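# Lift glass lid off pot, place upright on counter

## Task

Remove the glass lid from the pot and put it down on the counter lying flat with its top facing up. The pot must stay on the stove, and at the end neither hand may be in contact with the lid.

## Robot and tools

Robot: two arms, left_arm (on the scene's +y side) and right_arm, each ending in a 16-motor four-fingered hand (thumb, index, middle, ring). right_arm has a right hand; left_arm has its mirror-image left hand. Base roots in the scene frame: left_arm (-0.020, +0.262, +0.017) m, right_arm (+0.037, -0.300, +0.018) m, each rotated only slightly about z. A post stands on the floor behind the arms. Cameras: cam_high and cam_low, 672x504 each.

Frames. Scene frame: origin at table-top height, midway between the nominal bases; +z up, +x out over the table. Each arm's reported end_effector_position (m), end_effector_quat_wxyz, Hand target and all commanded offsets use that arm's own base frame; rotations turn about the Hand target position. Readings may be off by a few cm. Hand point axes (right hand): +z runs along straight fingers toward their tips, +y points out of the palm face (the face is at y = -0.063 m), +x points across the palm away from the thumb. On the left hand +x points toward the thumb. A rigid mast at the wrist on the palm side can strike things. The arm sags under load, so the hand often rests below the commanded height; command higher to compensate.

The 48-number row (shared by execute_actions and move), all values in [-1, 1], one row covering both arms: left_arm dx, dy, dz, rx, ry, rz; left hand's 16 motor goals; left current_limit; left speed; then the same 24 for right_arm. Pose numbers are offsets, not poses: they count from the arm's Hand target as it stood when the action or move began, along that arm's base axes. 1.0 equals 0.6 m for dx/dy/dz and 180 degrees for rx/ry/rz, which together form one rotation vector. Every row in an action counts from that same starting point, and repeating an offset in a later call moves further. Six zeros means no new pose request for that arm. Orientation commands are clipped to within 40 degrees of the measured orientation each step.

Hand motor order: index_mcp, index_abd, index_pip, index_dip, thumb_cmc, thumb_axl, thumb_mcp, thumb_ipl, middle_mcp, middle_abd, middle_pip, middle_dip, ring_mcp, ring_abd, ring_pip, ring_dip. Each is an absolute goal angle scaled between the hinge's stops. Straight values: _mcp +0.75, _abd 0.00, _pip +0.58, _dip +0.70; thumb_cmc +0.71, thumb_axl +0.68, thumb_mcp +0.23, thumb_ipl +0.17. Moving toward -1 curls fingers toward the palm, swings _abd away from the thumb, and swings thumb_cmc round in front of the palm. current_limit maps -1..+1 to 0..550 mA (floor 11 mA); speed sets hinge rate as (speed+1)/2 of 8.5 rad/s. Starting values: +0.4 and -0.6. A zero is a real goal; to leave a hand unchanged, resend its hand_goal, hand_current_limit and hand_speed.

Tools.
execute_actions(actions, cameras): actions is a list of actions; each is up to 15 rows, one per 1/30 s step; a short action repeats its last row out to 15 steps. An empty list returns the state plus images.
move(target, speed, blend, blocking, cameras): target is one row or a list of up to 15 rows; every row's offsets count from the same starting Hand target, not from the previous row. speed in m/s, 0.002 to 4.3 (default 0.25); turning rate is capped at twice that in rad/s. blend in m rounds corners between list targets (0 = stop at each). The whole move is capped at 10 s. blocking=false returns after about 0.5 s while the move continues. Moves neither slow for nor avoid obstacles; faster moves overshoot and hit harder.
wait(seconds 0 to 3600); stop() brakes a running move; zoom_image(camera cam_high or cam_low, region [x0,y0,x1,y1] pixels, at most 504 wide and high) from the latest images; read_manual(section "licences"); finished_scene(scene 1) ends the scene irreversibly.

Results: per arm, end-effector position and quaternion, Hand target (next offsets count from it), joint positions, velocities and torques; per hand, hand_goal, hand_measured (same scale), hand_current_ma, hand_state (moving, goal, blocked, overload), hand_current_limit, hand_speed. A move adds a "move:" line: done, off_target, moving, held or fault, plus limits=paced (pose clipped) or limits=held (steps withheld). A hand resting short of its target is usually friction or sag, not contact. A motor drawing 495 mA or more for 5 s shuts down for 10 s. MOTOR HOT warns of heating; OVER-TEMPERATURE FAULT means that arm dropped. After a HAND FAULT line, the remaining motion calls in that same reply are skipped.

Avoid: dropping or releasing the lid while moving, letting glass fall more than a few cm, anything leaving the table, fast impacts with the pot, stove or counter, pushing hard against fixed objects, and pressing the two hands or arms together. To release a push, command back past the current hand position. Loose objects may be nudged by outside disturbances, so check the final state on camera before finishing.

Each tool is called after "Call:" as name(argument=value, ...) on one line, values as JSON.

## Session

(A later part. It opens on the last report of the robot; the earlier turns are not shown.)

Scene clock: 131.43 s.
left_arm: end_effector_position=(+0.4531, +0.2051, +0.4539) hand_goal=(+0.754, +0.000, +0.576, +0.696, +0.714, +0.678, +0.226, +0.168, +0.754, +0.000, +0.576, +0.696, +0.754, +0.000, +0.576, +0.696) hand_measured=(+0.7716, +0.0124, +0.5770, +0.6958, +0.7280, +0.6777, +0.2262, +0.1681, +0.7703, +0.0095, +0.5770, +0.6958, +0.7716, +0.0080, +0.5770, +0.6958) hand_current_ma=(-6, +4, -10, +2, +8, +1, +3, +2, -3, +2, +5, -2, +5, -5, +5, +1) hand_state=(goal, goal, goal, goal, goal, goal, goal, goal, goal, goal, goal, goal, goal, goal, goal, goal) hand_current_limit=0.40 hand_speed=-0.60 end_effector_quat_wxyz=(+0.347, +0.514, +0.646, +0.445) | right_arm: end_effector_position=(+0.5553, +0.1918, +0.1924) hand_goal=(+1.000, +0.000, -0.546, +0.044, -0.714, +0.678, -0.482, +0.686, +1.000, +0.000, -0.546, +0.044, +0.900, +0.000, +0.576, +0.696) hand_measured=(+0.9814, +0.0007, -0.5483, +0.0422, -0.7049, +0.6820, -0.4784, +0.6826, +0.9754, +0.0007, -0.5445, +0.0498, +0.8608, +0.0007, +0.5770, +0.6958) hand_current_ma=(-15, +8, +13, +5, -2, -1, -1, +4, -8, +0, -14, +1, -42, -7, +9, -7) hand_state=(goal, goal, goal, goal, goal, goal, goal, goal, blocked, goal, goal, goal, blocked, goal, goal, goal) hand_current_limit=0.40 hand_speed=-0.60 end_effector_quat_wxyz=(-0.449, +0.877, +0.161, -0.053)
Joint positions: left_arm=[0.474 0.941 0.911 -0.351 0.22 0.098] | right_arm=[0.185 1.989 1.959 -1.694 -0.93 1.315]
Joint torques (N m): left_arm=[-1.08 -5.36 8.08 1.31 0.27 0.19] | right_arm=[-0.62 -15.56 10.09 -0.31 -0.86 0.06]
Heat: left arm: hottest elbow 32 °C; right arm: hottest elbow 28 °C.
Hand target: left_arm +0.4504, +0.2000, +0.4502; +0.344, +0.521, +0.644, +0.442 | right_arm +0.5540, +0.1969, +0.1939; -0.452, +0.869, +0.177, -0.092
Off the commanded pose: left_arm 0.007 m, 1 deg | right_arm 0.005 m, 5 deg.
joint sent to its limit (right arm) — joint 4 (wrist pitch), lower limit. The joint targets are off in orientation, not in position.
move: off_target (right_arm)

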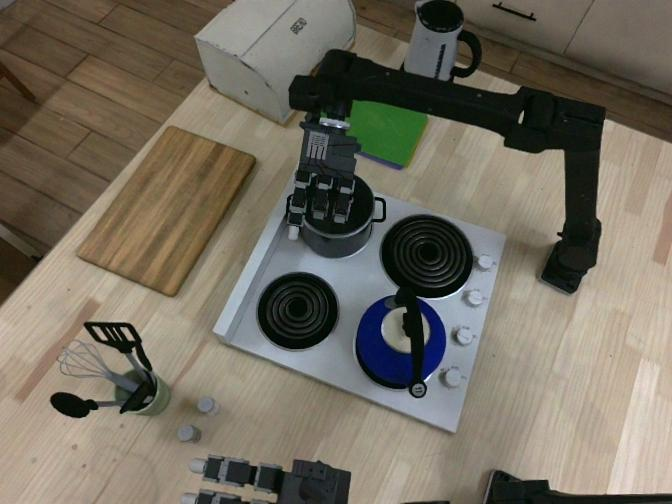

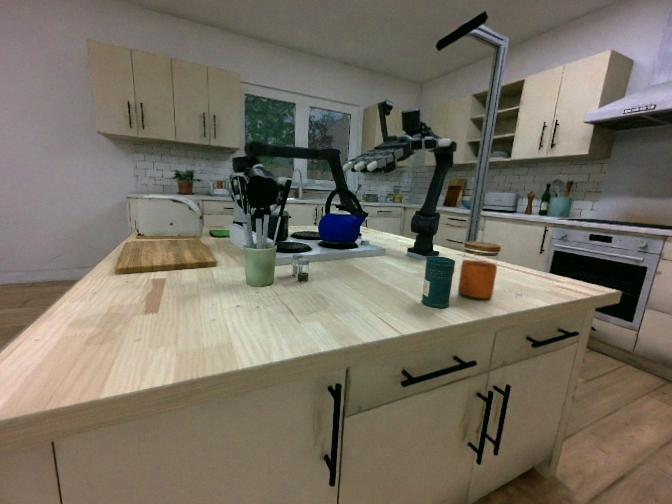

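Call:
move(target=[0,0,0,0,0,0, 0.754,0,0.576,0.696,0.714,0.678,0.226,0.168,0.754,0,0.576,0.696,0.754,0,0.576,0.696,0.4,-0.6, 0,0.0,0.027,0,0,0, 1.0,0,-0.547,0.043,-0.714,0.678,-0.483,0.686,1.0,0,-0.547,0.043,0.9,0,0.576,0.696,0.4,-0.6], cameras=["all"], speed=0.1)

Call:
zoom_image(camera="cam_low", region=[245, 165, 305, 225])

Call:
zoom_image(camera="cam_high", region=[280, 150, 380, 250])

Scene clock: 133.67 s.
left_arm: end_effector_position=(+0.4531, +0.2051, +0.4539) hand_goal=(+0.754, +0.000, +0.576, +0.696, +0.714, +0.678, +0.226, +0.168, +0.754, +0.000, +0.576, +0.696, +0.754, +0.000, +0.576, +0.696) hand_measured=(+0.7716, +0.0124, +0.5770, +0.6958, +0.7280, +0.6777, +0.2262, +0.1681, +0.7716, +0.0095, +0.5770, +0.6958, +0.7716, +0.0080, +0.5770, +0.6958) hand_current_ma=(-3, +9, -8, +4, +9, +3, +6, +5, -6, -4, +5, -3, +7, +1, +4, -6) hand_state=(goal, goal, goal, goal, goal, goal, goal, goal, goal, goal, goal, goal, goal, goal, goal, goal) hand_current_limit=0.40 hand_speed=-0.60 end_effector_quat_wxyz=(+0.347, +0.514, +0.646, +0.445) | right_arm: end_effector_position=(+0.5542, +0.1915, +0.1925) hand_goal=(+1.000, +0.000, -0.546, +0.044, -0.714, +0.678, -0.482, +0.686, +1.000, +0.000, -0.546, +0.044, +0.900, +0.000, +0.576, +0.696) hand_measured=(+0.9826, +0.0007, -0.5496, +0.0409, -0.7049, +0.6809, -0.4775, +0.6826, +0.9754, -0.0008, -0.5458, +0.0498, +0.8596, +0.0007, +0.5770, +0.6958) hand_current_ma=(-11, -2, +9, +11, +3, +5, +6, +4, -13, +10, -6, -1, -39, -4, +7, -6) hand_state=(goal, goal, goal, goal, goal, goal, goal, goal, blocked, goal, goal, goal, blocked, goal, goal, goal) hand_current_limit=0.40 hand_speed=-0.60 end_effector_quat_wxyz=(-0.449, +0.878, +0.156, -0.056)
Joint positions: left_arm=[0.474 0.941 0.911 -0.351 0.22 0.098] | right_arm=[0.185 1.989 1.959 -1.694 -0.929 1.328]
Joint torques (N m): left_arm=[-0.97 -5.6 8.06 1.29 0.26 0.18] | right_arm=[-0.62 -17.03 11.3 -0.35 -0.85 0.19]
Heat: left arm: hottest elbow 32 °C; right arm: hottest elbow 28 °C.
Hand target: left_arm +0.4504, +0.2000, +0.4502; +0.344, +0.521, +0.644, +0.442 | right_arm +0.5540, +0.1969, +0.2100; -0.452, +0.869, +0.177, -0.092
Off the commanded pose: left_arm 0.007 m, 1 deg | right_arm 0.018 m, 5 deg.
joint sent to its limit (right arm) — joint 4 (wrist pitch), lower limit. The joint targets are off in orientation, not in position.
move: off_target (right_arm)

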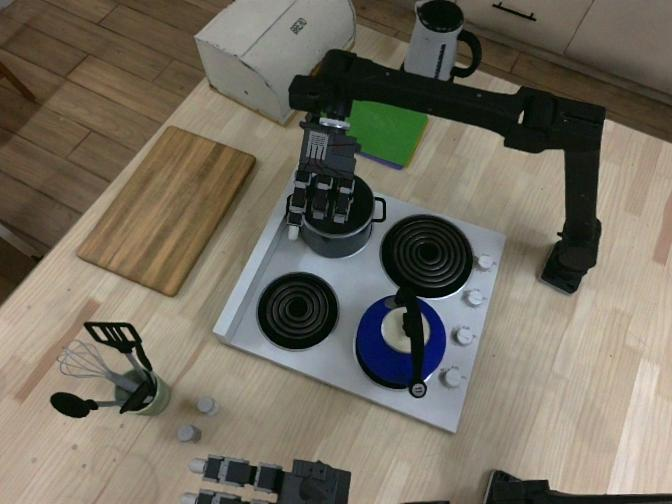

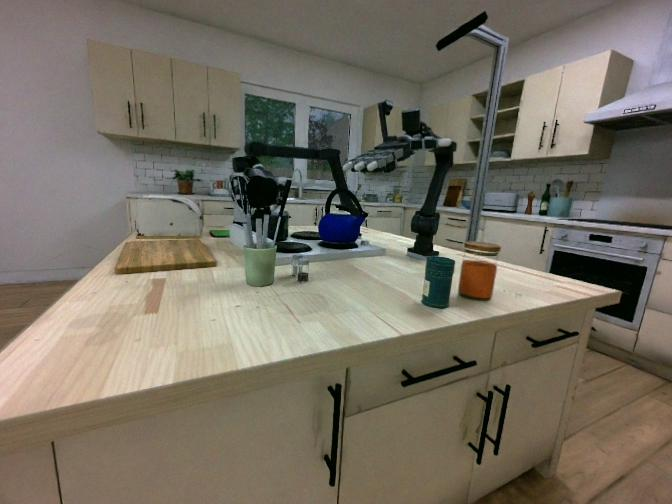

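Scaled by 8.400 from the camera's image (finer frame: 960x720).

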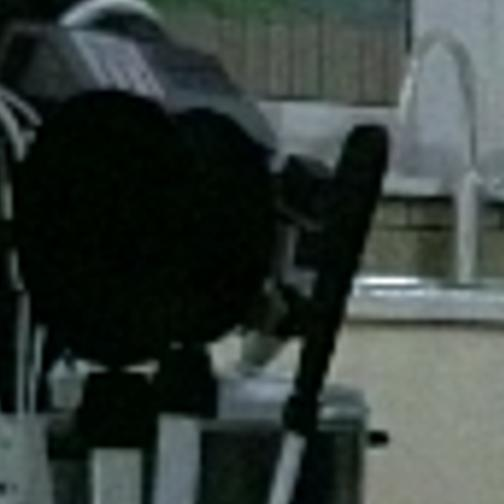

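Scaled by 5.040 from the camera's image (finer frame: 960x720).

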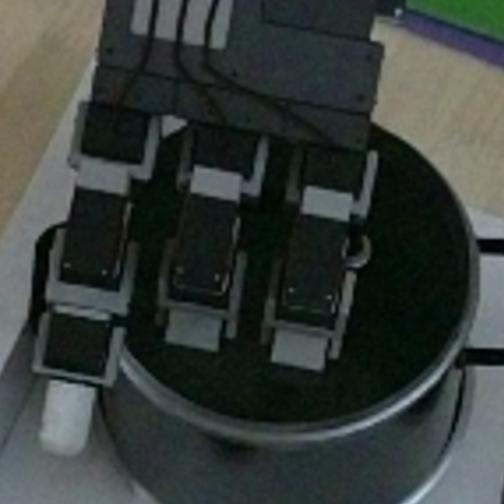

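Call:
move(target=[0,0,0,0,0,0, 0.754,0,0.576,0.696,0.714,0.678,0.226,0.168,0.754,0,0.576,0.696,0.754,0,0.576,0.696,0.4,-0.6, 0,0.0,0.02,0,0,0, 1.0,0,-0.547,0.043,-0.714,0.678,-0.483,0.686,1.0,0,-0.547,0.043,0.9,0,0.576,0.696,0.4,-0.6], cameras=["all"], speed=0.1)

Call:
zoom_image(camera="cam_low", region=[245, 165, 305, 225])

Call:
zoom_image(camera="cam_high", region=[280, 150, 380, 250])

Scene clock: 137.10 s.
left_arm: end_effector_position=(+0.4531, +0.2051, +0.4539) hand_goal=(+0.754, +0.000, +0.576, +0.696, +0.714, +0.678, +0.226, +0.168, +0.754, +0.000, +0.576, +0.696, +0.754, +0.000, +0.576, +0.696) hand_measured=(+0.7716, +0.0124, +0.5770, +0.6958, +0.7280, +0.6777, +0.2252, +0.1681, +0.7703, +0.0095, +0.5770, +0.6958, +0.7703, +0.0080, +0.5770, +0.6958) hand_current_ma=(-2, +8, -8, +1, +11, +2, +8, +3, -5, -1, +1, -1, +10, -4, +0, -4) hand_state=(goal, goal, goal, goal, goal, goal, goal, goal, goal, goal, goal, goal, goal, goal, goal, goal) hand_current_limit=0.40 hand_speed=-0.60 end_effector_quat_wxyz=(+0.347, +0.514, +0.646, +0.445) | right_arm: end_effector_position=(+0.5521, +0.1908, +0.1968) hand_goal=(+1.000, +0.000, -0.546, +0.044, -0.714, +0.678, -0.482, +0.686, +1.000, +0.000, -0.546, +0.044, +0.900, +0.000, +0.576, +0.696) hand_measured=(+0.9826, -0.0008, -0.5483, +0.0422, -0.7049, +0.6820, -0.4775, +0.6826, +0.9754, +0.0007, -0.5458, +0.0498, +0.8608, +0.0007, +0.5770, +0.6958) hand_current_ma=(-15, +2, +8, +6, +2, -4, +1, +6, -26, +3, -10, +14, -31, -9, +2, -14) hand_state=(goal, goal, goal, goal, goal, goal, goal, goal, blocked, goal, goal, goal, blocked, goal, goal, goal) hand_current_limit=0.40 hand_speed=-0.60 end_effector_quat_wxyz=(-0.447, +0.880, +0.149, -0.056)
Joint positions: left_arm=[0.474 0.941 0.911 -0.351 0.22 0.098] | right_arm=[0.185 1.981 1.959 -1.694 -0.928 1.347]
Joint torques (N m): left_arm=[-0.97 -5.54 8.05 1.29 0.26 0.19] | right_arm=[-0.62 -17.55 12.25 -0.27 -0.91 0.18]
Heat: left arm: hottest elbow 32 °C; right arm: hottest elbow 29 °C.
Hand target: left_arm +0.4504, +0.2000, +0.4502; +0.344, +0.521, +0.644, +0.442 | right_arm +0.5540, +0.1968, +0.2220; -0.452, +0.869, +0.177, -0.092
Off the commanded pose: left_arm 0.007 m, 1 deg | right_arm 0.026 m, 5 deg.
joint sent to its limit (right arm) — joint 4 (wrist pitch), lower limit. The joint targets are off in orientation, not in position.
move: off_target (right_arm)

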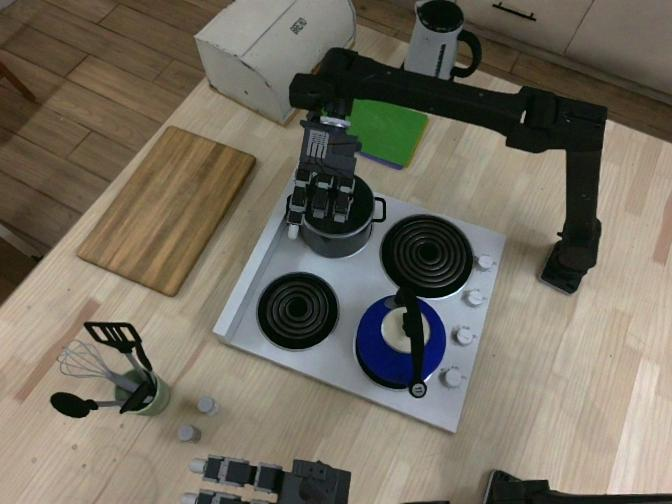

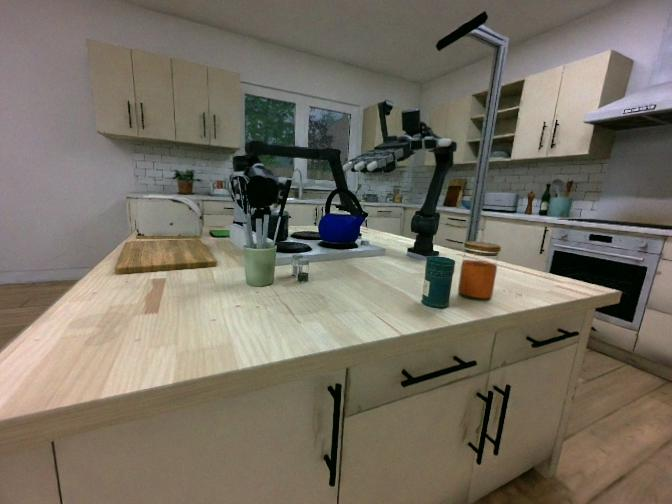

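Scaled by 8.400 from the camera's image (finer frame: 960x720).

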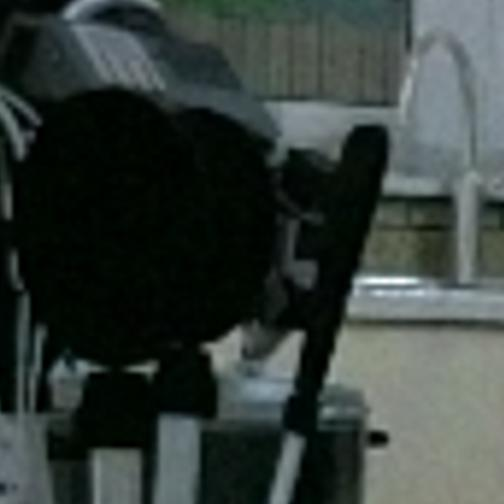

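Scaled by 5.040 from the camera's image (finer frame: 960x720).

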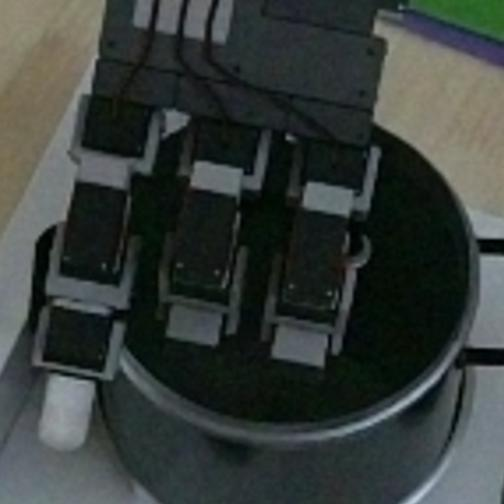

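Call:
move(target=[0,0,0,0,0,0, 0.754,0,0.576,0.696,0.714,0.678,0.226,0.168,0.754,0,0.576,0.696,0.754,0,0.576,0.696,0.4,-0.6, 0,0.0,0.0117,0,0,0, 1.0,0,-0.547,0.043,-0.714,0.678,-0.483,0.686,1.0,0,-0.547,0.043,0.9,0,0.576,0.696,0.4,-0.6], speed=0.1)

Scene clock: 140.10 s.
left_arm: end_effector_position=(+0.4531, +0.2051, +0.4539) hand_goal=(+0.754, +0.000, +0.576, +0.696, +0.714, +0.678, +0.226, +0.168, +0.754, +0.000, +0.576, +0.696, +0.754, +0.000, +0.576, +0.696) hand_measured=(+0.7716, +0.0124, +0.5770, +0.6958, +0.7280, +0.6767, +0.2262, +0.1681, +0.7703, +0.0095, +0.5770, +0.6958, +0.7703, +0.0080, +0.5770, +0.6958) hand_current_ma=(-3, +6, -12, +1, +6, +6, +3, +4, -5, +1, +1, -2, +14, -7, +3, -1) hand_state=(goal, goal, goal, goal, goal, goal, goal, goal, goal, goal, goal, goal, goal, goal, goal, goal) hand_current_limit=0.40 hand_speed=-0.60 end_effector_quat_wxyz=(+0.347, +0.514, +0.646, +0.445) | right_arm: end_effector_position=(+0.5507, +0.1906, +0.2012) hand_goal=(+1.000, +0.000, -0.546, +0.044, -0.714, +0.678, -0.482, +0.686, +1.000, +0.000, -0.546, +0.044, +0.900, +0.000, +0.576, +0.696) hand_measured=(+0.9826, -0.0008, -0.5483, +0.0435, -0.7049, +0.6820, -0.4775, +0.6836, +0.9754, +0.0007, -0.5445, +0.0498, +0.8608, -0.0008, +0.5770, +0.6958) hand_current_ma=(-24, +3, +9, -4, +8, -2, -12, +11, -16, +10, -22, +11, -37, +8, +1, -6) hand_state=(goal, goal, goal, goal, goal, goal, goal, goal, blocked, goal, goal, goal, blocked, goal, goal, goal) hand_current_limit=0.40 hand_speed=-0.60 end_effector_quat_wxyz=(-0.447, +0.881, +0.146, -0.055)
Joint positions: left_arm=[0.474 0.941 0.911 -0.351 0.22 0.098] | right_arm=[0.185 1.974 1.959 -1.694 -0.928 1.358]
Joint torques (N m): left_arm=[-0.97 -5.48 8.08 1.32 0.26 0.18] | right_arm=[-0.62 -17.49 12.83 -0.25 -0.92 0.2]
Heat: left arm: hottest elbow 32 °C; right arm: hottest elbow 29 °C.
Hand target: left_arm +0.4504, +0.2000, +0.4502; +0.344, +0.521, +0.644, +0.442 | right_arm +0.5540, +0.1968, +0.2290; -0.452, +0.869, +0.177, -0.092
Off the commanded pose: left_arm 0.007 m, 1 deg | right_arm 0.029 m, 6 deg.
joint sent to its limit (right arm) — joint 4 (wrist pitch), lower limit. The joint targets are off in orientation, not in position.
move: off_target (right_arm)

Call:
move(target=[0,0,0,0,0,0, 0.754,0,0.576,0.696,0.714,0.678,0.226,0.168,0.754,0,0.576,0.696,0.754,0,0.576,0.696,0.4,-0.6, 0.004,0.0,0.008,0,0,0, 1.0,0,-0.547,0.043,-0.714,0.678,-0.483,0.686,1.0,0,-0.547,0.043,0.9,0,0.576,0.696,0.4,-0.6], speed=0.1, cameras=["all"])

Call:
zoom_image(camera="cam_low", region=[245, 165, 305, 225])

Call:
zoom_image(camera="cam_high", region=[280, 150, 380, 250])

Scene clock: 142.97 s.
left_arm: end_effector_position=(+0.4531, +0.2051, +0.4539) hand_goal=(+0.754, +0.000, +0.576, +0.696, +0.714, +0.678, +0.226, +0.168, +0.754, +0.000, +0.576, +0.696, +0.754, +0.000, +0.576, +0.696) hand_measured=(+0.7716, +0.0124, +0.5770, +0.6958, +0.7293, +0.6777, +0.2252, +0.1672, +0.7703, +0.0095, +0.5770, +0.6958, +0.7703, +0.0065, +0.5770, +0.6958) hand_current_ma=(-4, +8, -10, -1, +8, -1, +1, +7, -7, -2, +8, +1, +14, +3, +4, -2) hand_state=(goal, goal, goal, goal, goal, goal, goal, goal, goal, goal, goal, goal, goal, goal, goal, goal) hand_current_limit=0.40 hand_speed=-0.60 end_effector_quat_wxyz=(+0.347, +0.514, +0.646, +0.445) | right_arm: end_effector_position=(+0.5499, +0.1904, +0.2014) hand_goal=(+1.000, +0.000, -0.546, +0.044, -0.714, +0.678, -0.482, +0.686, +1.000, +0.000, -0.546, +0.044, +0.900, +0.000, +0.576, +0.696) hand_measured=(+0.9826, +0.0007, -0.5483, +0.0422, -0.7049, +0.6820, -0.4775, +0.6836, +0.9766, +0.0007, -0.5445, +0.0498, +0.8608, -0.0008, +0.5757, +0.6958) hand_current_ma=(-6, +5, +13, -1, -7, -5, -2, +8, -17, -8, -12, -5, -44, -6, +1, -6) hand_state=(goal, goal, goal, goal, goal, goal, goal, goal, blocked, goal, goal, goal, blocked, goal, goal, goal) hand_current_limit=0.40 hand_speed=-0.60 end_effector_quat_wxyz=(-0.447, +0.881, +0.142, -0.057)
Joint positions: left_arm=[0.474 0.941 0.911 -0.351 0.22 0.098] | right_arm=[0.185 1.974 1.959 -1.694 -0.928 1.367]
Joint torques (N m): left_arm=[-1.03 -5.48 8.1 1.28 0.26 0.18] | right_arm=[-0.62 -17.49 13.89 -0.28 -0.91 0.19]
Heat: left arm: hottest elbow 32 °C; right arm: hottest elbow 29 °C.
Hand target: left_arm +0.4504, +0.2000, +0.4502; +0.344, +0.521, +0.644, +0.442 | right_arm +0.5564, +0.1968, +0.2338; -0.452, +0.869, +0.177, -0.092
Off the commanded pose: left_arm 0.007 m, 1 deg | right_arm 0.034 m, 6 deg.
joint sent to its limit (right arm) — joint 4 (wrist pitch), lower limit. The joint targets are off in orientation, not in position.
move: off_target (right_arm)

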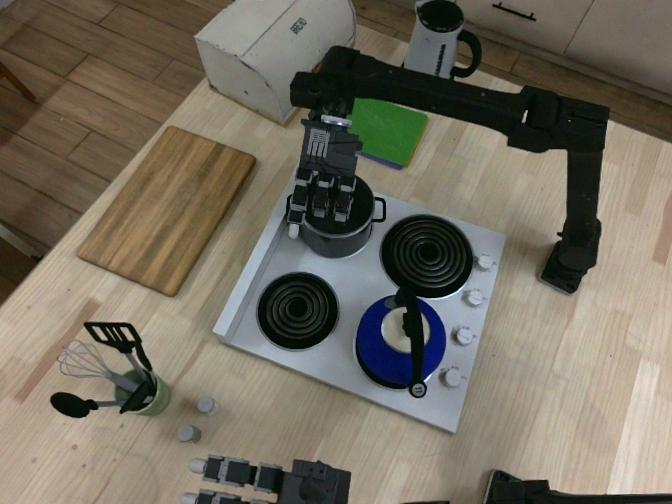

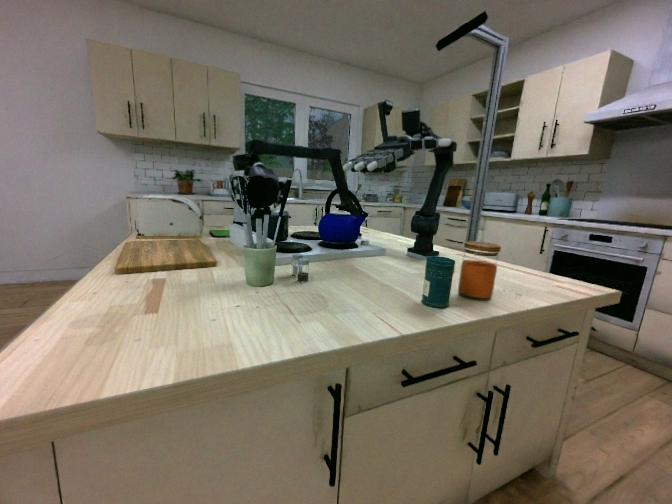

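Scaled by 8.400 from the camera's image (finer frame: 960x720).

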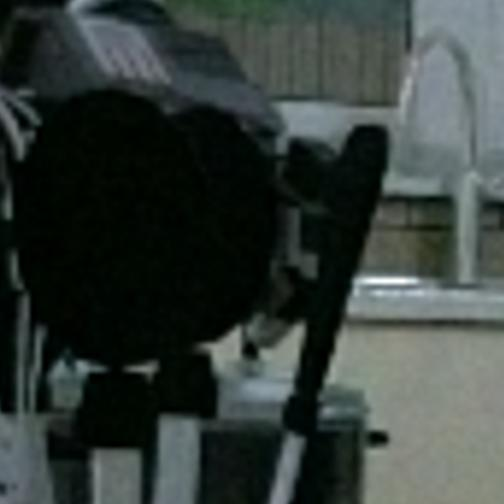

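Scaled by 5.040 from the camera's image (finer frame: 960x720).

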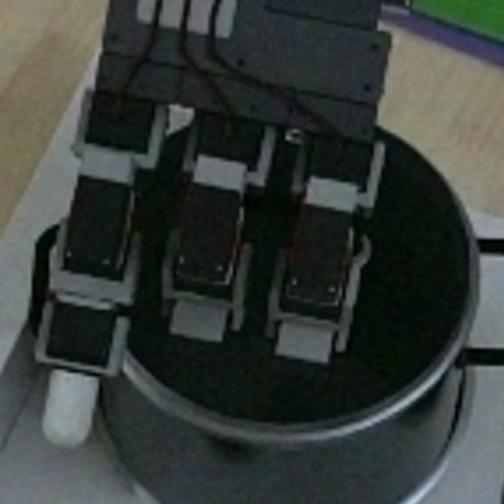

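Call:
move(target=[0,0,0,0,0,0, 0.754,0,0.576,0.696,0.714,0.678,0.226,0.168,0.754,0,0.576,0.696,0.754,0,0.576,0.696,0.4,-0.6, 0,0,0,0,0,0, 0.8,0,-0.547,0.043,-0.714,0.678,-0.483,0.3,0.8,0,-0.547,0.043,0.9,0,0.576,0.696,-0.1,-0.9], cameras=["all"])

Call:
zoom_image(camera="cam_low", region=[245, 165, 305, 225])

Call:
zoom_image(camera="cam_high", region=[280, 150, 380, 250])

Scene clock: 147.07 s.
left_arm: end_effector_position=(+0.4531, +0.2051, +0.4539) hand_goal=(+0.754, +0.000, +0.576, +0.696, +0.714, +0.678, +0.226, +0.168, +0.754, +0.000, +0.576, +0.696, +0.754, +0.000, +0.576, +0.696) hand_measured=(+0.7716, +0.0124, +0.5770, +0.6971, +0.7280, +0.6777, +0.2262, +0.1672, +0.7703, +0.0095, +0.5770, +0.6958, +0.7703, +0.0080, +0.5770, +0.6958) hand_current_ma=(-5, +6, -9, -3, +11, +2, +7, +4, -1, +2, +0, -6, +17, +2, +8, -3) hand_state=(goal, goal, goal, goal, goal, goal, goal, goal, goal, goal, goal, goal, goal, goal, goal, goal) hand_current_limit=0.40 hand_speed=-0.60 end_effector_quat_wxyz=(+0.347, +0.514, +0.646, +0.445) | right_arm: end_effector_position=(+0.5490, +0.1929, +0.2018) hand_goal=(+0.800, +0.000, -0.546, +0.044, -0.714, +0.678, -0.482, +0.300, +0.800, +0.000, -0.546, +0.044, +0.900, +0.000, +0.576, +0.696) hand_measured=(+0.7921, -0.0008, -0.5406, +0.0422, -0.7049, +0.6809, -0.4775, +0.3044, +0.8282, -0.0008, -0.5317, +0.0498, +0.8608, -0.0008, +0.5770, +0.6958) hand_current_ma=(-4, +0, +14, +9, -1, +9, +0, +10, +15, +4, -3, +7, -34, -5, +7, -7) hand_state=(goal, goal, goal, goal, goal, goal, goal, goal, blocked, goal, goal, goal, blocked, goal, goal, goal) hand_current_limit=-0.10 hand_speed=-0.90 end_effector_quat_wxyz=(-0.448, +0.881, +0.144, -0.058)
Joint positions: left_arm=[0.474 0.941 0.911 -0.351 0.22 0.098] | right_arm=[0.189 1.973 1.959 -1.694 -0.929 1.368]
Joint torques (N m): left_arm=[-0.97 -5.48 8.06 1.28 0.27 0.18] | right_arm=[-0.91 -17.49 13.89 -0.27 -0.83 0.18]
Heat: left arm: hottest elbow 32 °C; right arm: hottest elbow 29 °C.
Hand target: left_arm +0.4504, +0.2000, +0.4502; +0.344, +0.521, +0.644, +0.442 | right_arm +0.5564, +0.1968, +0.2339; -0.452, +0.869, +0.177, -0.092
Off the commanded pose: left_arm 0.007 m, 1 deg | right_arm 0.033 m, 6 deg.
joint sent to its limit (right arm) — joint 4 (wrist pitch), lower limit. The joint targets are off in orientation, not in position.
move: done

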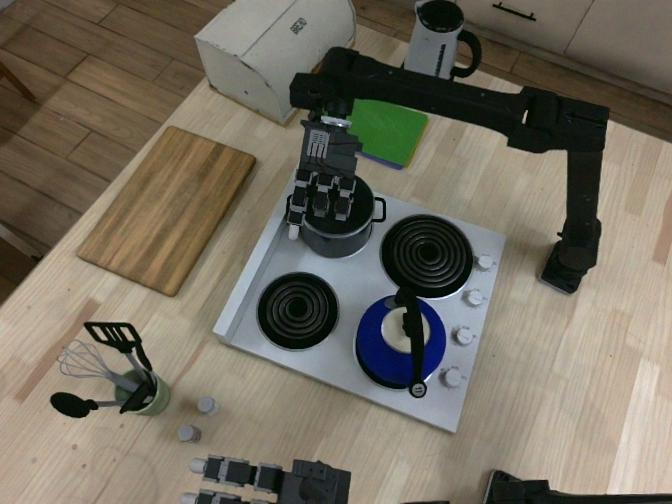

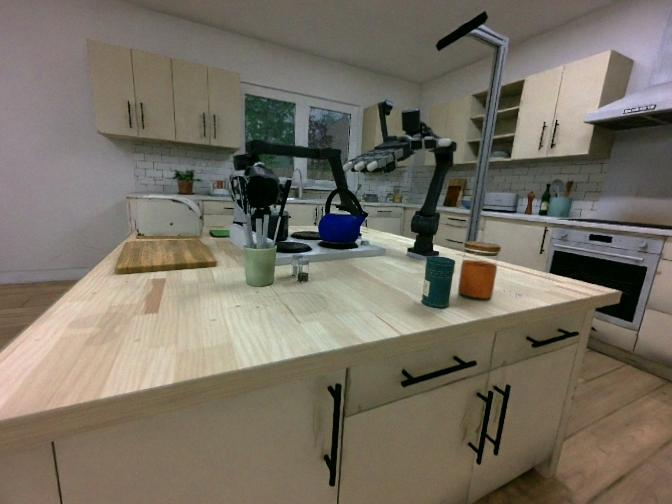

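Scaled by 8.400 from the camera's image (finer frame: 960x720).

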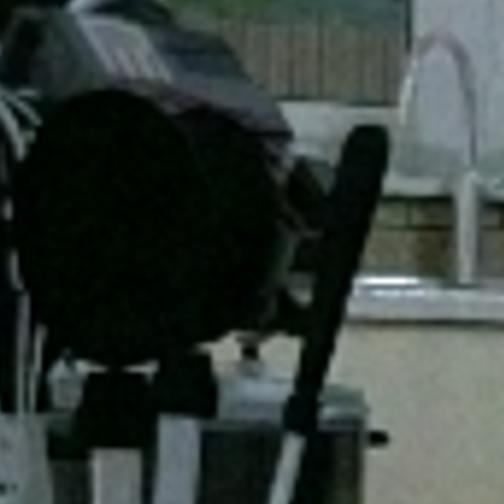

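Scaled by 5.040 from the camera's image (finer frame: 960x720).

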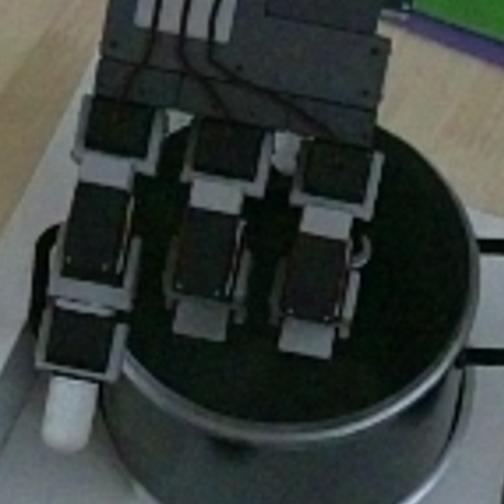

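Call:
move(target=[0,0,0,0,0,0, 0.754,0,0.576,0.696,0.714,0.678,0.226,0.168,0.754,0,0.576,0.696,0.754,0,0.576,0.696,0.4,-0.6, 0,0,0,0,0,0, 0.6,0,-0.547,0.043,-0.714,0.678,-0.483,0.0,0.6,0,-0.547,0.043,0.9,0,0.576,0.696,-0.1,-0.9], cameras=["all"])

Call:
zoom_image(camera="cam_low", region=[245, 165, 305, 225])

Call:
zoom_image(camera="cam_high", region=[280, 150, 380, 250])

Scene clock: 153.17 s.
left_arm: end_effector_position=(+0.4531, +0.2051, +0.4539) hand_goal=(+0.754, +0.000, +0.576, +0.696, +0.714, +0.678, +0.226, +0.168, +0.754, +0.000, +0.576, +0.696, +0.754, +0.000, +0.576, +0.696) hand_measured=(+0.7716, +0.0124, +0.5770, +0.6958, +0.7293, +0.6777, +0.2262, +0.1681, +0.7703, +0.0095, +0.5770, +0.6958, +0.7716, +0.0080, +0.5770, +0.6958) hand_current_ma=(-3, +7, -11, +1, +8, +3, +3, +3, -7, +0, +3, +1, +9, +1, +7, -2) hand_state=(goal, goal, goal, goal, goal, goal, goal, goal, goal, goal, goal, goal, goal, goal, goal, goal) hand_current_limit=0.40 hand_speed=-0.60 end_effector_quat_wxyz=(+0.347, +0.514, +0.646, +0.445) | right_arm: end_effector_position=(+0.5482, +0.1952, +0.2019) hand_goal=(+0.600, +0.000, -0.546, +0.044, -0.714, +0.678, -0.482, +0.000, +0.600, +0.000, -0.546, +0.044, +0.900, +0.000, +0.576, +0.696) hand_measured=(+0.6546, -0.0066, -0.5265, +0.0473, -0.7049, +0.6841, -0.4022, +0.0805, +0.6703, -0.0008, -0.5111, +0.0575, +0.8596, -0.0008, +0.5757, +0.6945) hand_current_ma=(+49, +0, +23, +10, +4, -6, +119, +133, +70, -1, +9, -4, -42, -18, +5, +0) hand_state=(blocked, goal, goal, goal, goal, goal, blocked, blocked, blocked, goal, blocked, goal, blocked, goal, goal, goal) hand_current_limit=-0.10 hand_speed=-0.90 end_effector_quat_wxyz=(-0.448, +0.880, +0.145, -0.059)
Joint positions: left_arm=[0.474 0.941 0.911 -0.351 0.22 0.098] | right_arm=[0.193 1.973 1.959 -1.694 -0.931 1.368]
Joint torques (N m): left_arm=[-0.91 -5.36 8.05 1.31 0.26 0.19] | right_arm=[-1.2 -17.49 13.93 -0.25 -0.76 0.18]
Heat: left arm: hottest elbow 32 °C; right arm: hottest elbow 29 °C.
Hand target: left_arm +0.4504, +0.2000, +0.4502; +0.344, +0.521, +0.644, +0.442 | right_arm +0.5563, +0.1970, +0.2339; -0.452, +0.869, +0.177, -0.092
Off the commanded pose: left_arm 0.007 m, 1 deg | right_arm 0.033 m, 5 deg.
joint sent to its limit (right arm) — joint 4 (wrist pitch), lower limit. The joint targets are off in orientation, not in position.
move: done

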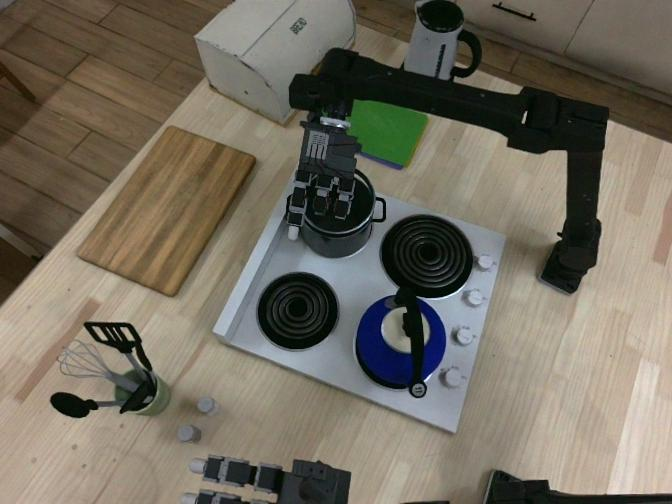

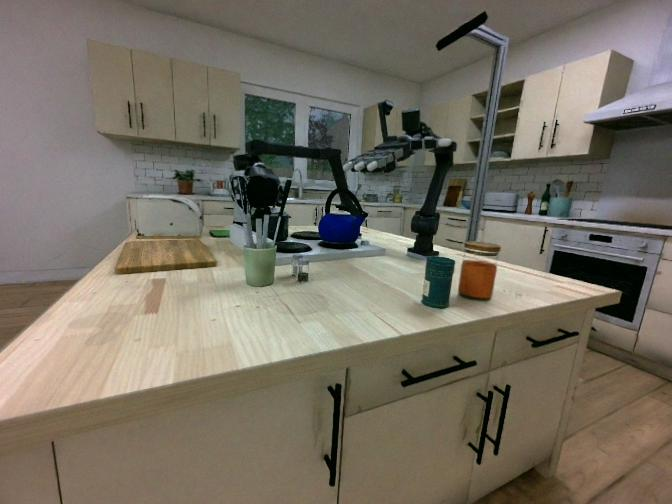

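Scaled by 8.400 from the camera's image (finer frame: 960x720).

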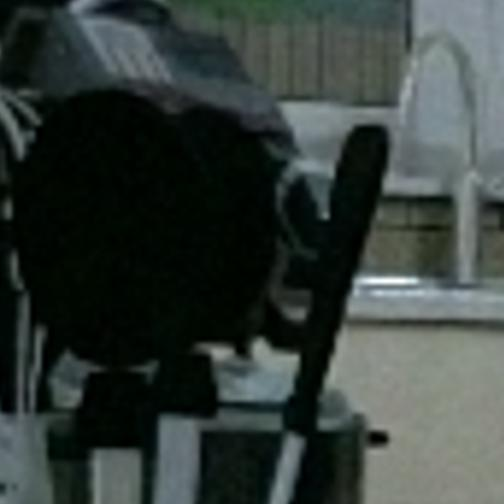

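Scaled by 5.040 from the camera's image (finer frame: 960x720).

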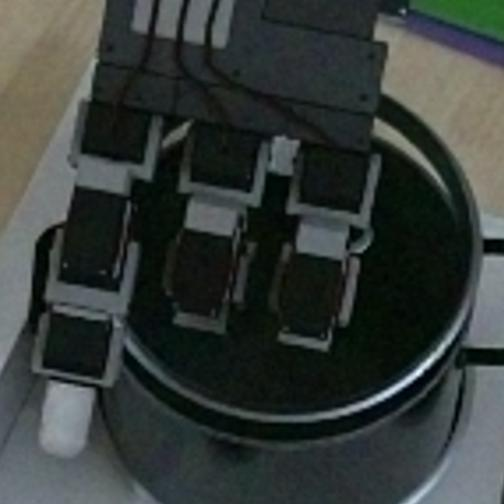

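Call:
zoom_image(camera="cam_high", region=[270, 140, 410, 270])

Call:
zoom_image(camera="cam_low", region=[230, 160, 310, 240])

Scaled by 3.600 from the camera's image (finer frame: 960x720).

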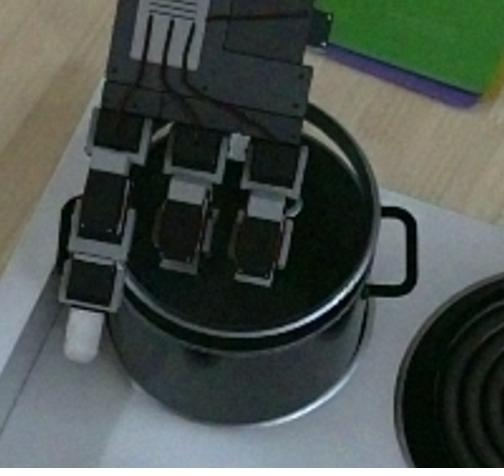

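Scaled by 6.300 from the camera's image (finer frame: 960x720).

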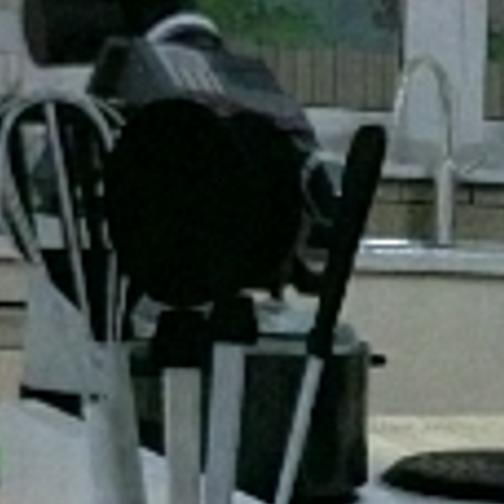

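Call:
move(target=[0,0,0,0,0,0, 0.754,0,0.576,0.696,0.714,0.678,0.226,0.168,0.754,0,0.576,0.696,0.754,0,0.576,0.696,0.4,-0.6, 0,0,0,0,0,0, 0.5,0,-0.57,0.03,-0.714,0.678,-0.58,0.0,0.5,0,-0.57,0.03,0.9,0,0.576,0.696,0.4,-0.9], cameras=["all"])

Call:
zoom_image(camera="cam_high", region=[270, 140, 410, 270])

Call:
zoom_image(camera="cam_low", region=[230, 160, 310, 240])

Scene clock: 158.50 s.
left_arm: end_effector_position=(+0.4531, +0.2051, +0.4539) hand_goal=(+0.754, +0.000, +0.576, +0.696, +0.714, +0.678, +0.226, +0.168, +0.754, +0.000, +0.576, +0.696, +0.754, +0.000, +0.576, +0.696) hand_measured=(+0.7716, +0.0124, +0.5770, +0.6958, +0.7293, +0.6777, +0.2262, +0.1681, +0.7703, +0.0095, +0.5770, +0.6958, +0.7703, +0.0080, +0.5770, +0.6958) hand_current_ma=(-5, +13, -9, +0, +9, +3, +3, +5, -6, -1, +6, -4, +12, +3, +4, -7) hand_state=(goal, goal, goal, goal, goal, goal, goal, goal, goal, goal, goal, goal, goal, goal, goal, goal) hand_current_limit=0.40 hand_speed=-0.60 end_effector_quat_wxyz=(+0.347, +0.514, +0.646, +0.445) | right_arm: end_effector_position=(+0.5483, +0.1951, +0.2018) hand_goal=(+0.500, +0.000, -0.570, +0.030, -0.714, +0.678, -0.580, +0.000, +0.500, +0.000, -0.570, +0.030, +0.900, +0.000, +0.576, +0.696) hand_measured=(+0.6461, -0.0052, -0.5214, +0.0447, -0.7049, +0.6851, -0.4003, +0.0814, +0.6522, +0.0007, -0.5073, +0.0600, +0.8608, -0.0008, +0.5770, +0.6958) hand_current_ma=(+220, -7, +43, +1, -3, -9, +376, +133, +222, +3, +45, +12, -34, -5, +9, -1) hand_state=(blocked, goal, blocked, goal, goal, goal, blocked, blocked, blocked, goal, blocked, blocked, blocked, goal, goal, goal) hand_current_limit=0.40 hand_speed=-0.90 end_effector_quat_wxyz=(-0.448, +0.880, +0.145, -0.059)
Joint positions: left_arm=[0.474 0.941 0.911 -0.351 0.22 0.098] | right_arm=[0.193 1.973 1.959 -1.694 -0.93 1.368]
Joint torques (N m): left_arm=[-0.97 -5.42 8.06 1.31 0.26 0.19] | right_arm=[-1.2 -17.55 13.93 -0.24 -0.8 0.18]
Heat: left arm: hottest elbow 33 °C; right arm: hottest elbow 30 °C.
Hand target: left_arm +0.4504, +0.2000, +0.4502; +0.344, +0.521, +0.644, +0.442 | right_arm +0.5563, +0.1970, +0.2339; -0.452, +0.869, +0.177, -0.092
Off the commanded pose: left_arm 0.007 m, 1 deg | right_arm 0.033 m, 5 deg.
joint sent to its limit (right arm) — joint 4 (wrist pitch), lower limit. The joint targets are off in orientation, not in position.
move: done

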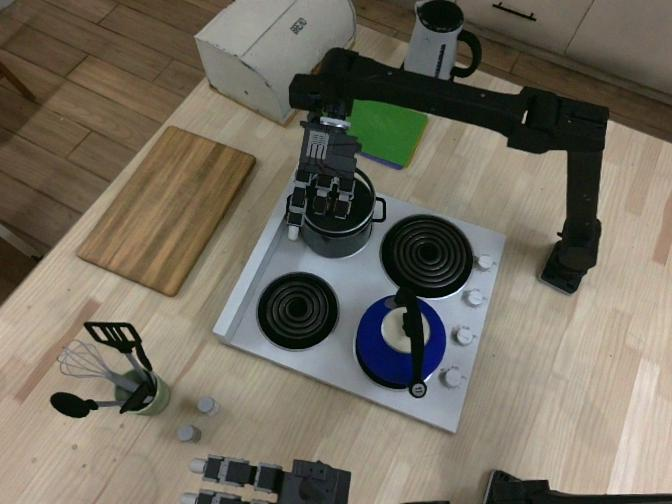

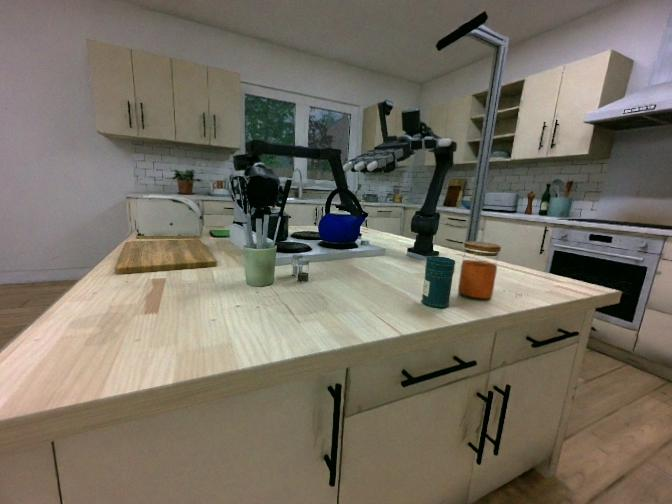

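Scaled by 3.600 from the camera's image (finer frame: 960x720).

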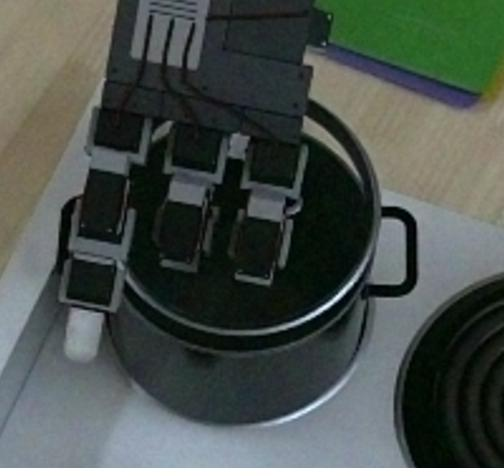

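Scaled by 6.300 from the camera's image (finer frame: 960x720).

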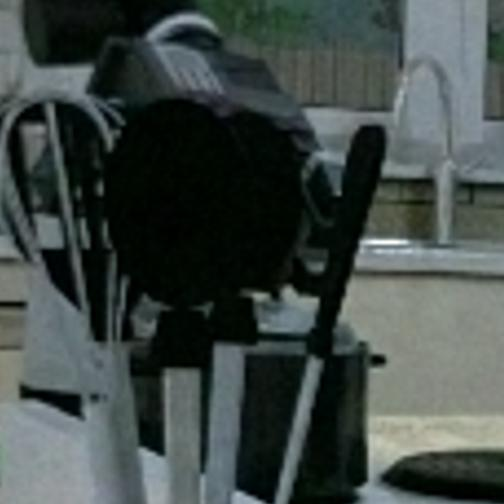

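Call:
move(target=[0,0,0,0,0,0, 0.754,0,0.576,0.696,0.714,0.678,0.226,0.168,0.754,0,0.576,0.696,0.754,0,0.576,0.696,0.4,-0.6, 0,0,0.05,0,0,0, 0.5,0,-0.57,0.03,-0.714,0.678,-0.58,0.0,0.5,0,-0.57,0.03,0.9,0,0.576,0.696,0.4,-0.9], speed=0.04, cameras=["all"])

Call:
zoom_image(camera="cam_high", region=[270, 140, 410, 270])

Call:
zoom_image(camera="cam_low", region=[230, 160, 310, 240])

Scene clock: 163.53 s.
left_arm: end_effector_position=(+0.4531, +0.2051, +0.4539) hand_goal=(+0.754, +0.000, +0.576, +0.696, +0.714, +0.678, +0.226, +0.168, +0.754, +0.000, +0.576, +0.696, +0.754, +0.000, +0.576, +0.696) hand_measured=(+0.7716, +0.0124, +0.5770, +0.6958, +0.7280, +0.6767, +0.2252, +0.1681, +0.7703, +0.0095, +0.5770, +0.6958, +0.7716, +0.0080, +0.5770, +0.6958) hand_current_ma=(-2, +7, -3, +1, +8, +7, +2, -3, -7, +2, +4, +2, +10, -1, +4, -3) hand_state=(goal, goal, goal, goal, goal, goal, goal, goal, goal, goal, goal, goal, goal, goal, goal, goal) hand_current_limit=0.40 hand_speed=-0.60 end_effector_quat_wxyz=(+0.347, +0.514, +0.646, +0.445) | right_arm: end_effector_position=(+0.5473, +0.1932, +0.2091) hand_goal=(+0.500, +0.000, -0.570, +0.030, -0.714, +0.678, -0.580, +0.000, +0.500, +0.000, -0.570, +0.030, +0.900, +0.000, +0.576, +0.696) hand_measured=(+0.6256, -0.0066, -0.5073, +0.0600, -0.7049, +0.6872, -0.4013, +0.0814, +0.6341, +0.0007, -0.5021, +0.0689, +0.8608, -0.0008, +0.5770, +0.6958) hand_current_ma=(+167, -1, +55, +33, -1, +4, +386, +125, +174, -6, +45, +24, -31, -17, +10, -1) hand_state=(blocked, goal, blocked, blocked, goal, goal, blocked, blocked, blocked, goal, blocked, blocked, blocked, goal, goal, goal) hand_current_limit=0.40 hand_speed=-0.90 end_effector_quat_wxyz=(-0.442, +0.885, +0.133, -0.060)
Joint positions: left_arm=[0.474 0.941 0.911 -0.351 0.22 0.098] | right_arm=[0.193 1.966 1.969 -1.694 -0.92 1.405]
Joint torques (N m): left_arm=[-0.97 -5.48 8.08 1.29 0.27 0.19] | right_arm=[-1.2 -19.43 15.43 -0.23 -1.16 0.26]
Heat: left arm: hottest elbow 33 °C; right arm: hottest elbow 30 °C.
Hand target: left_arm +0.4504, +0.2000, +0.4502; +0.344, +0.521, +0.644, +0.442 | right_arm +0.5563, +0.1970, +0.2639; -0.452, +0.869, +0.177, -0.092
Off the commanded pose: left_arm 0.007 m, 1 deg | right_arm 0.056 m, 7 deg.
joint sent to its limit (right arm) — joint 4 (wrist pitch), lower limit. The joint targets are off in position and orientation.
move: off_target (right_arm)

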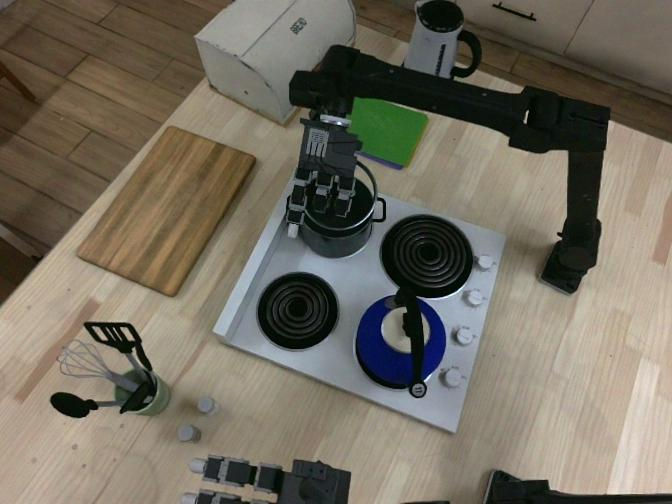

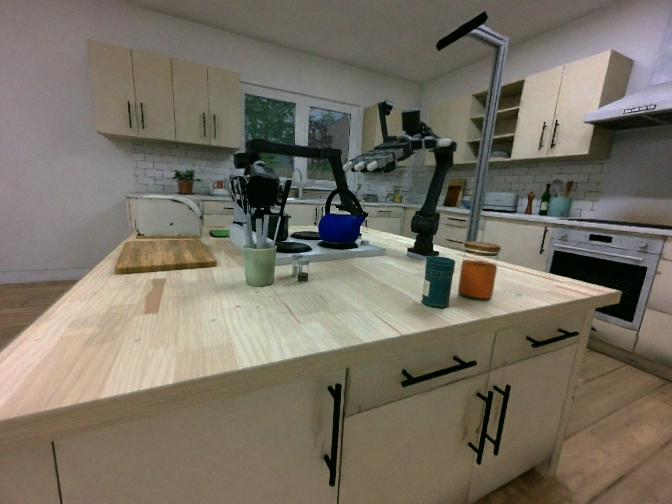

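Scaled by 3.600 from the camera's image (finer frame: 960x720).

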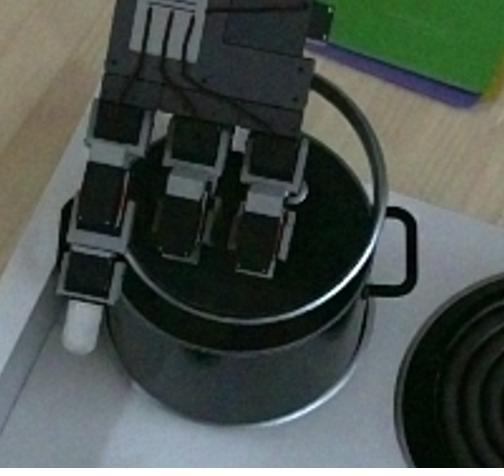

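Scaled by 6.300 from the camera's image (finer frame: 960x720).

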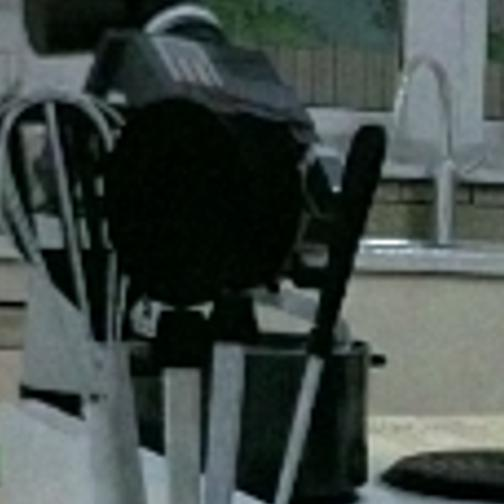

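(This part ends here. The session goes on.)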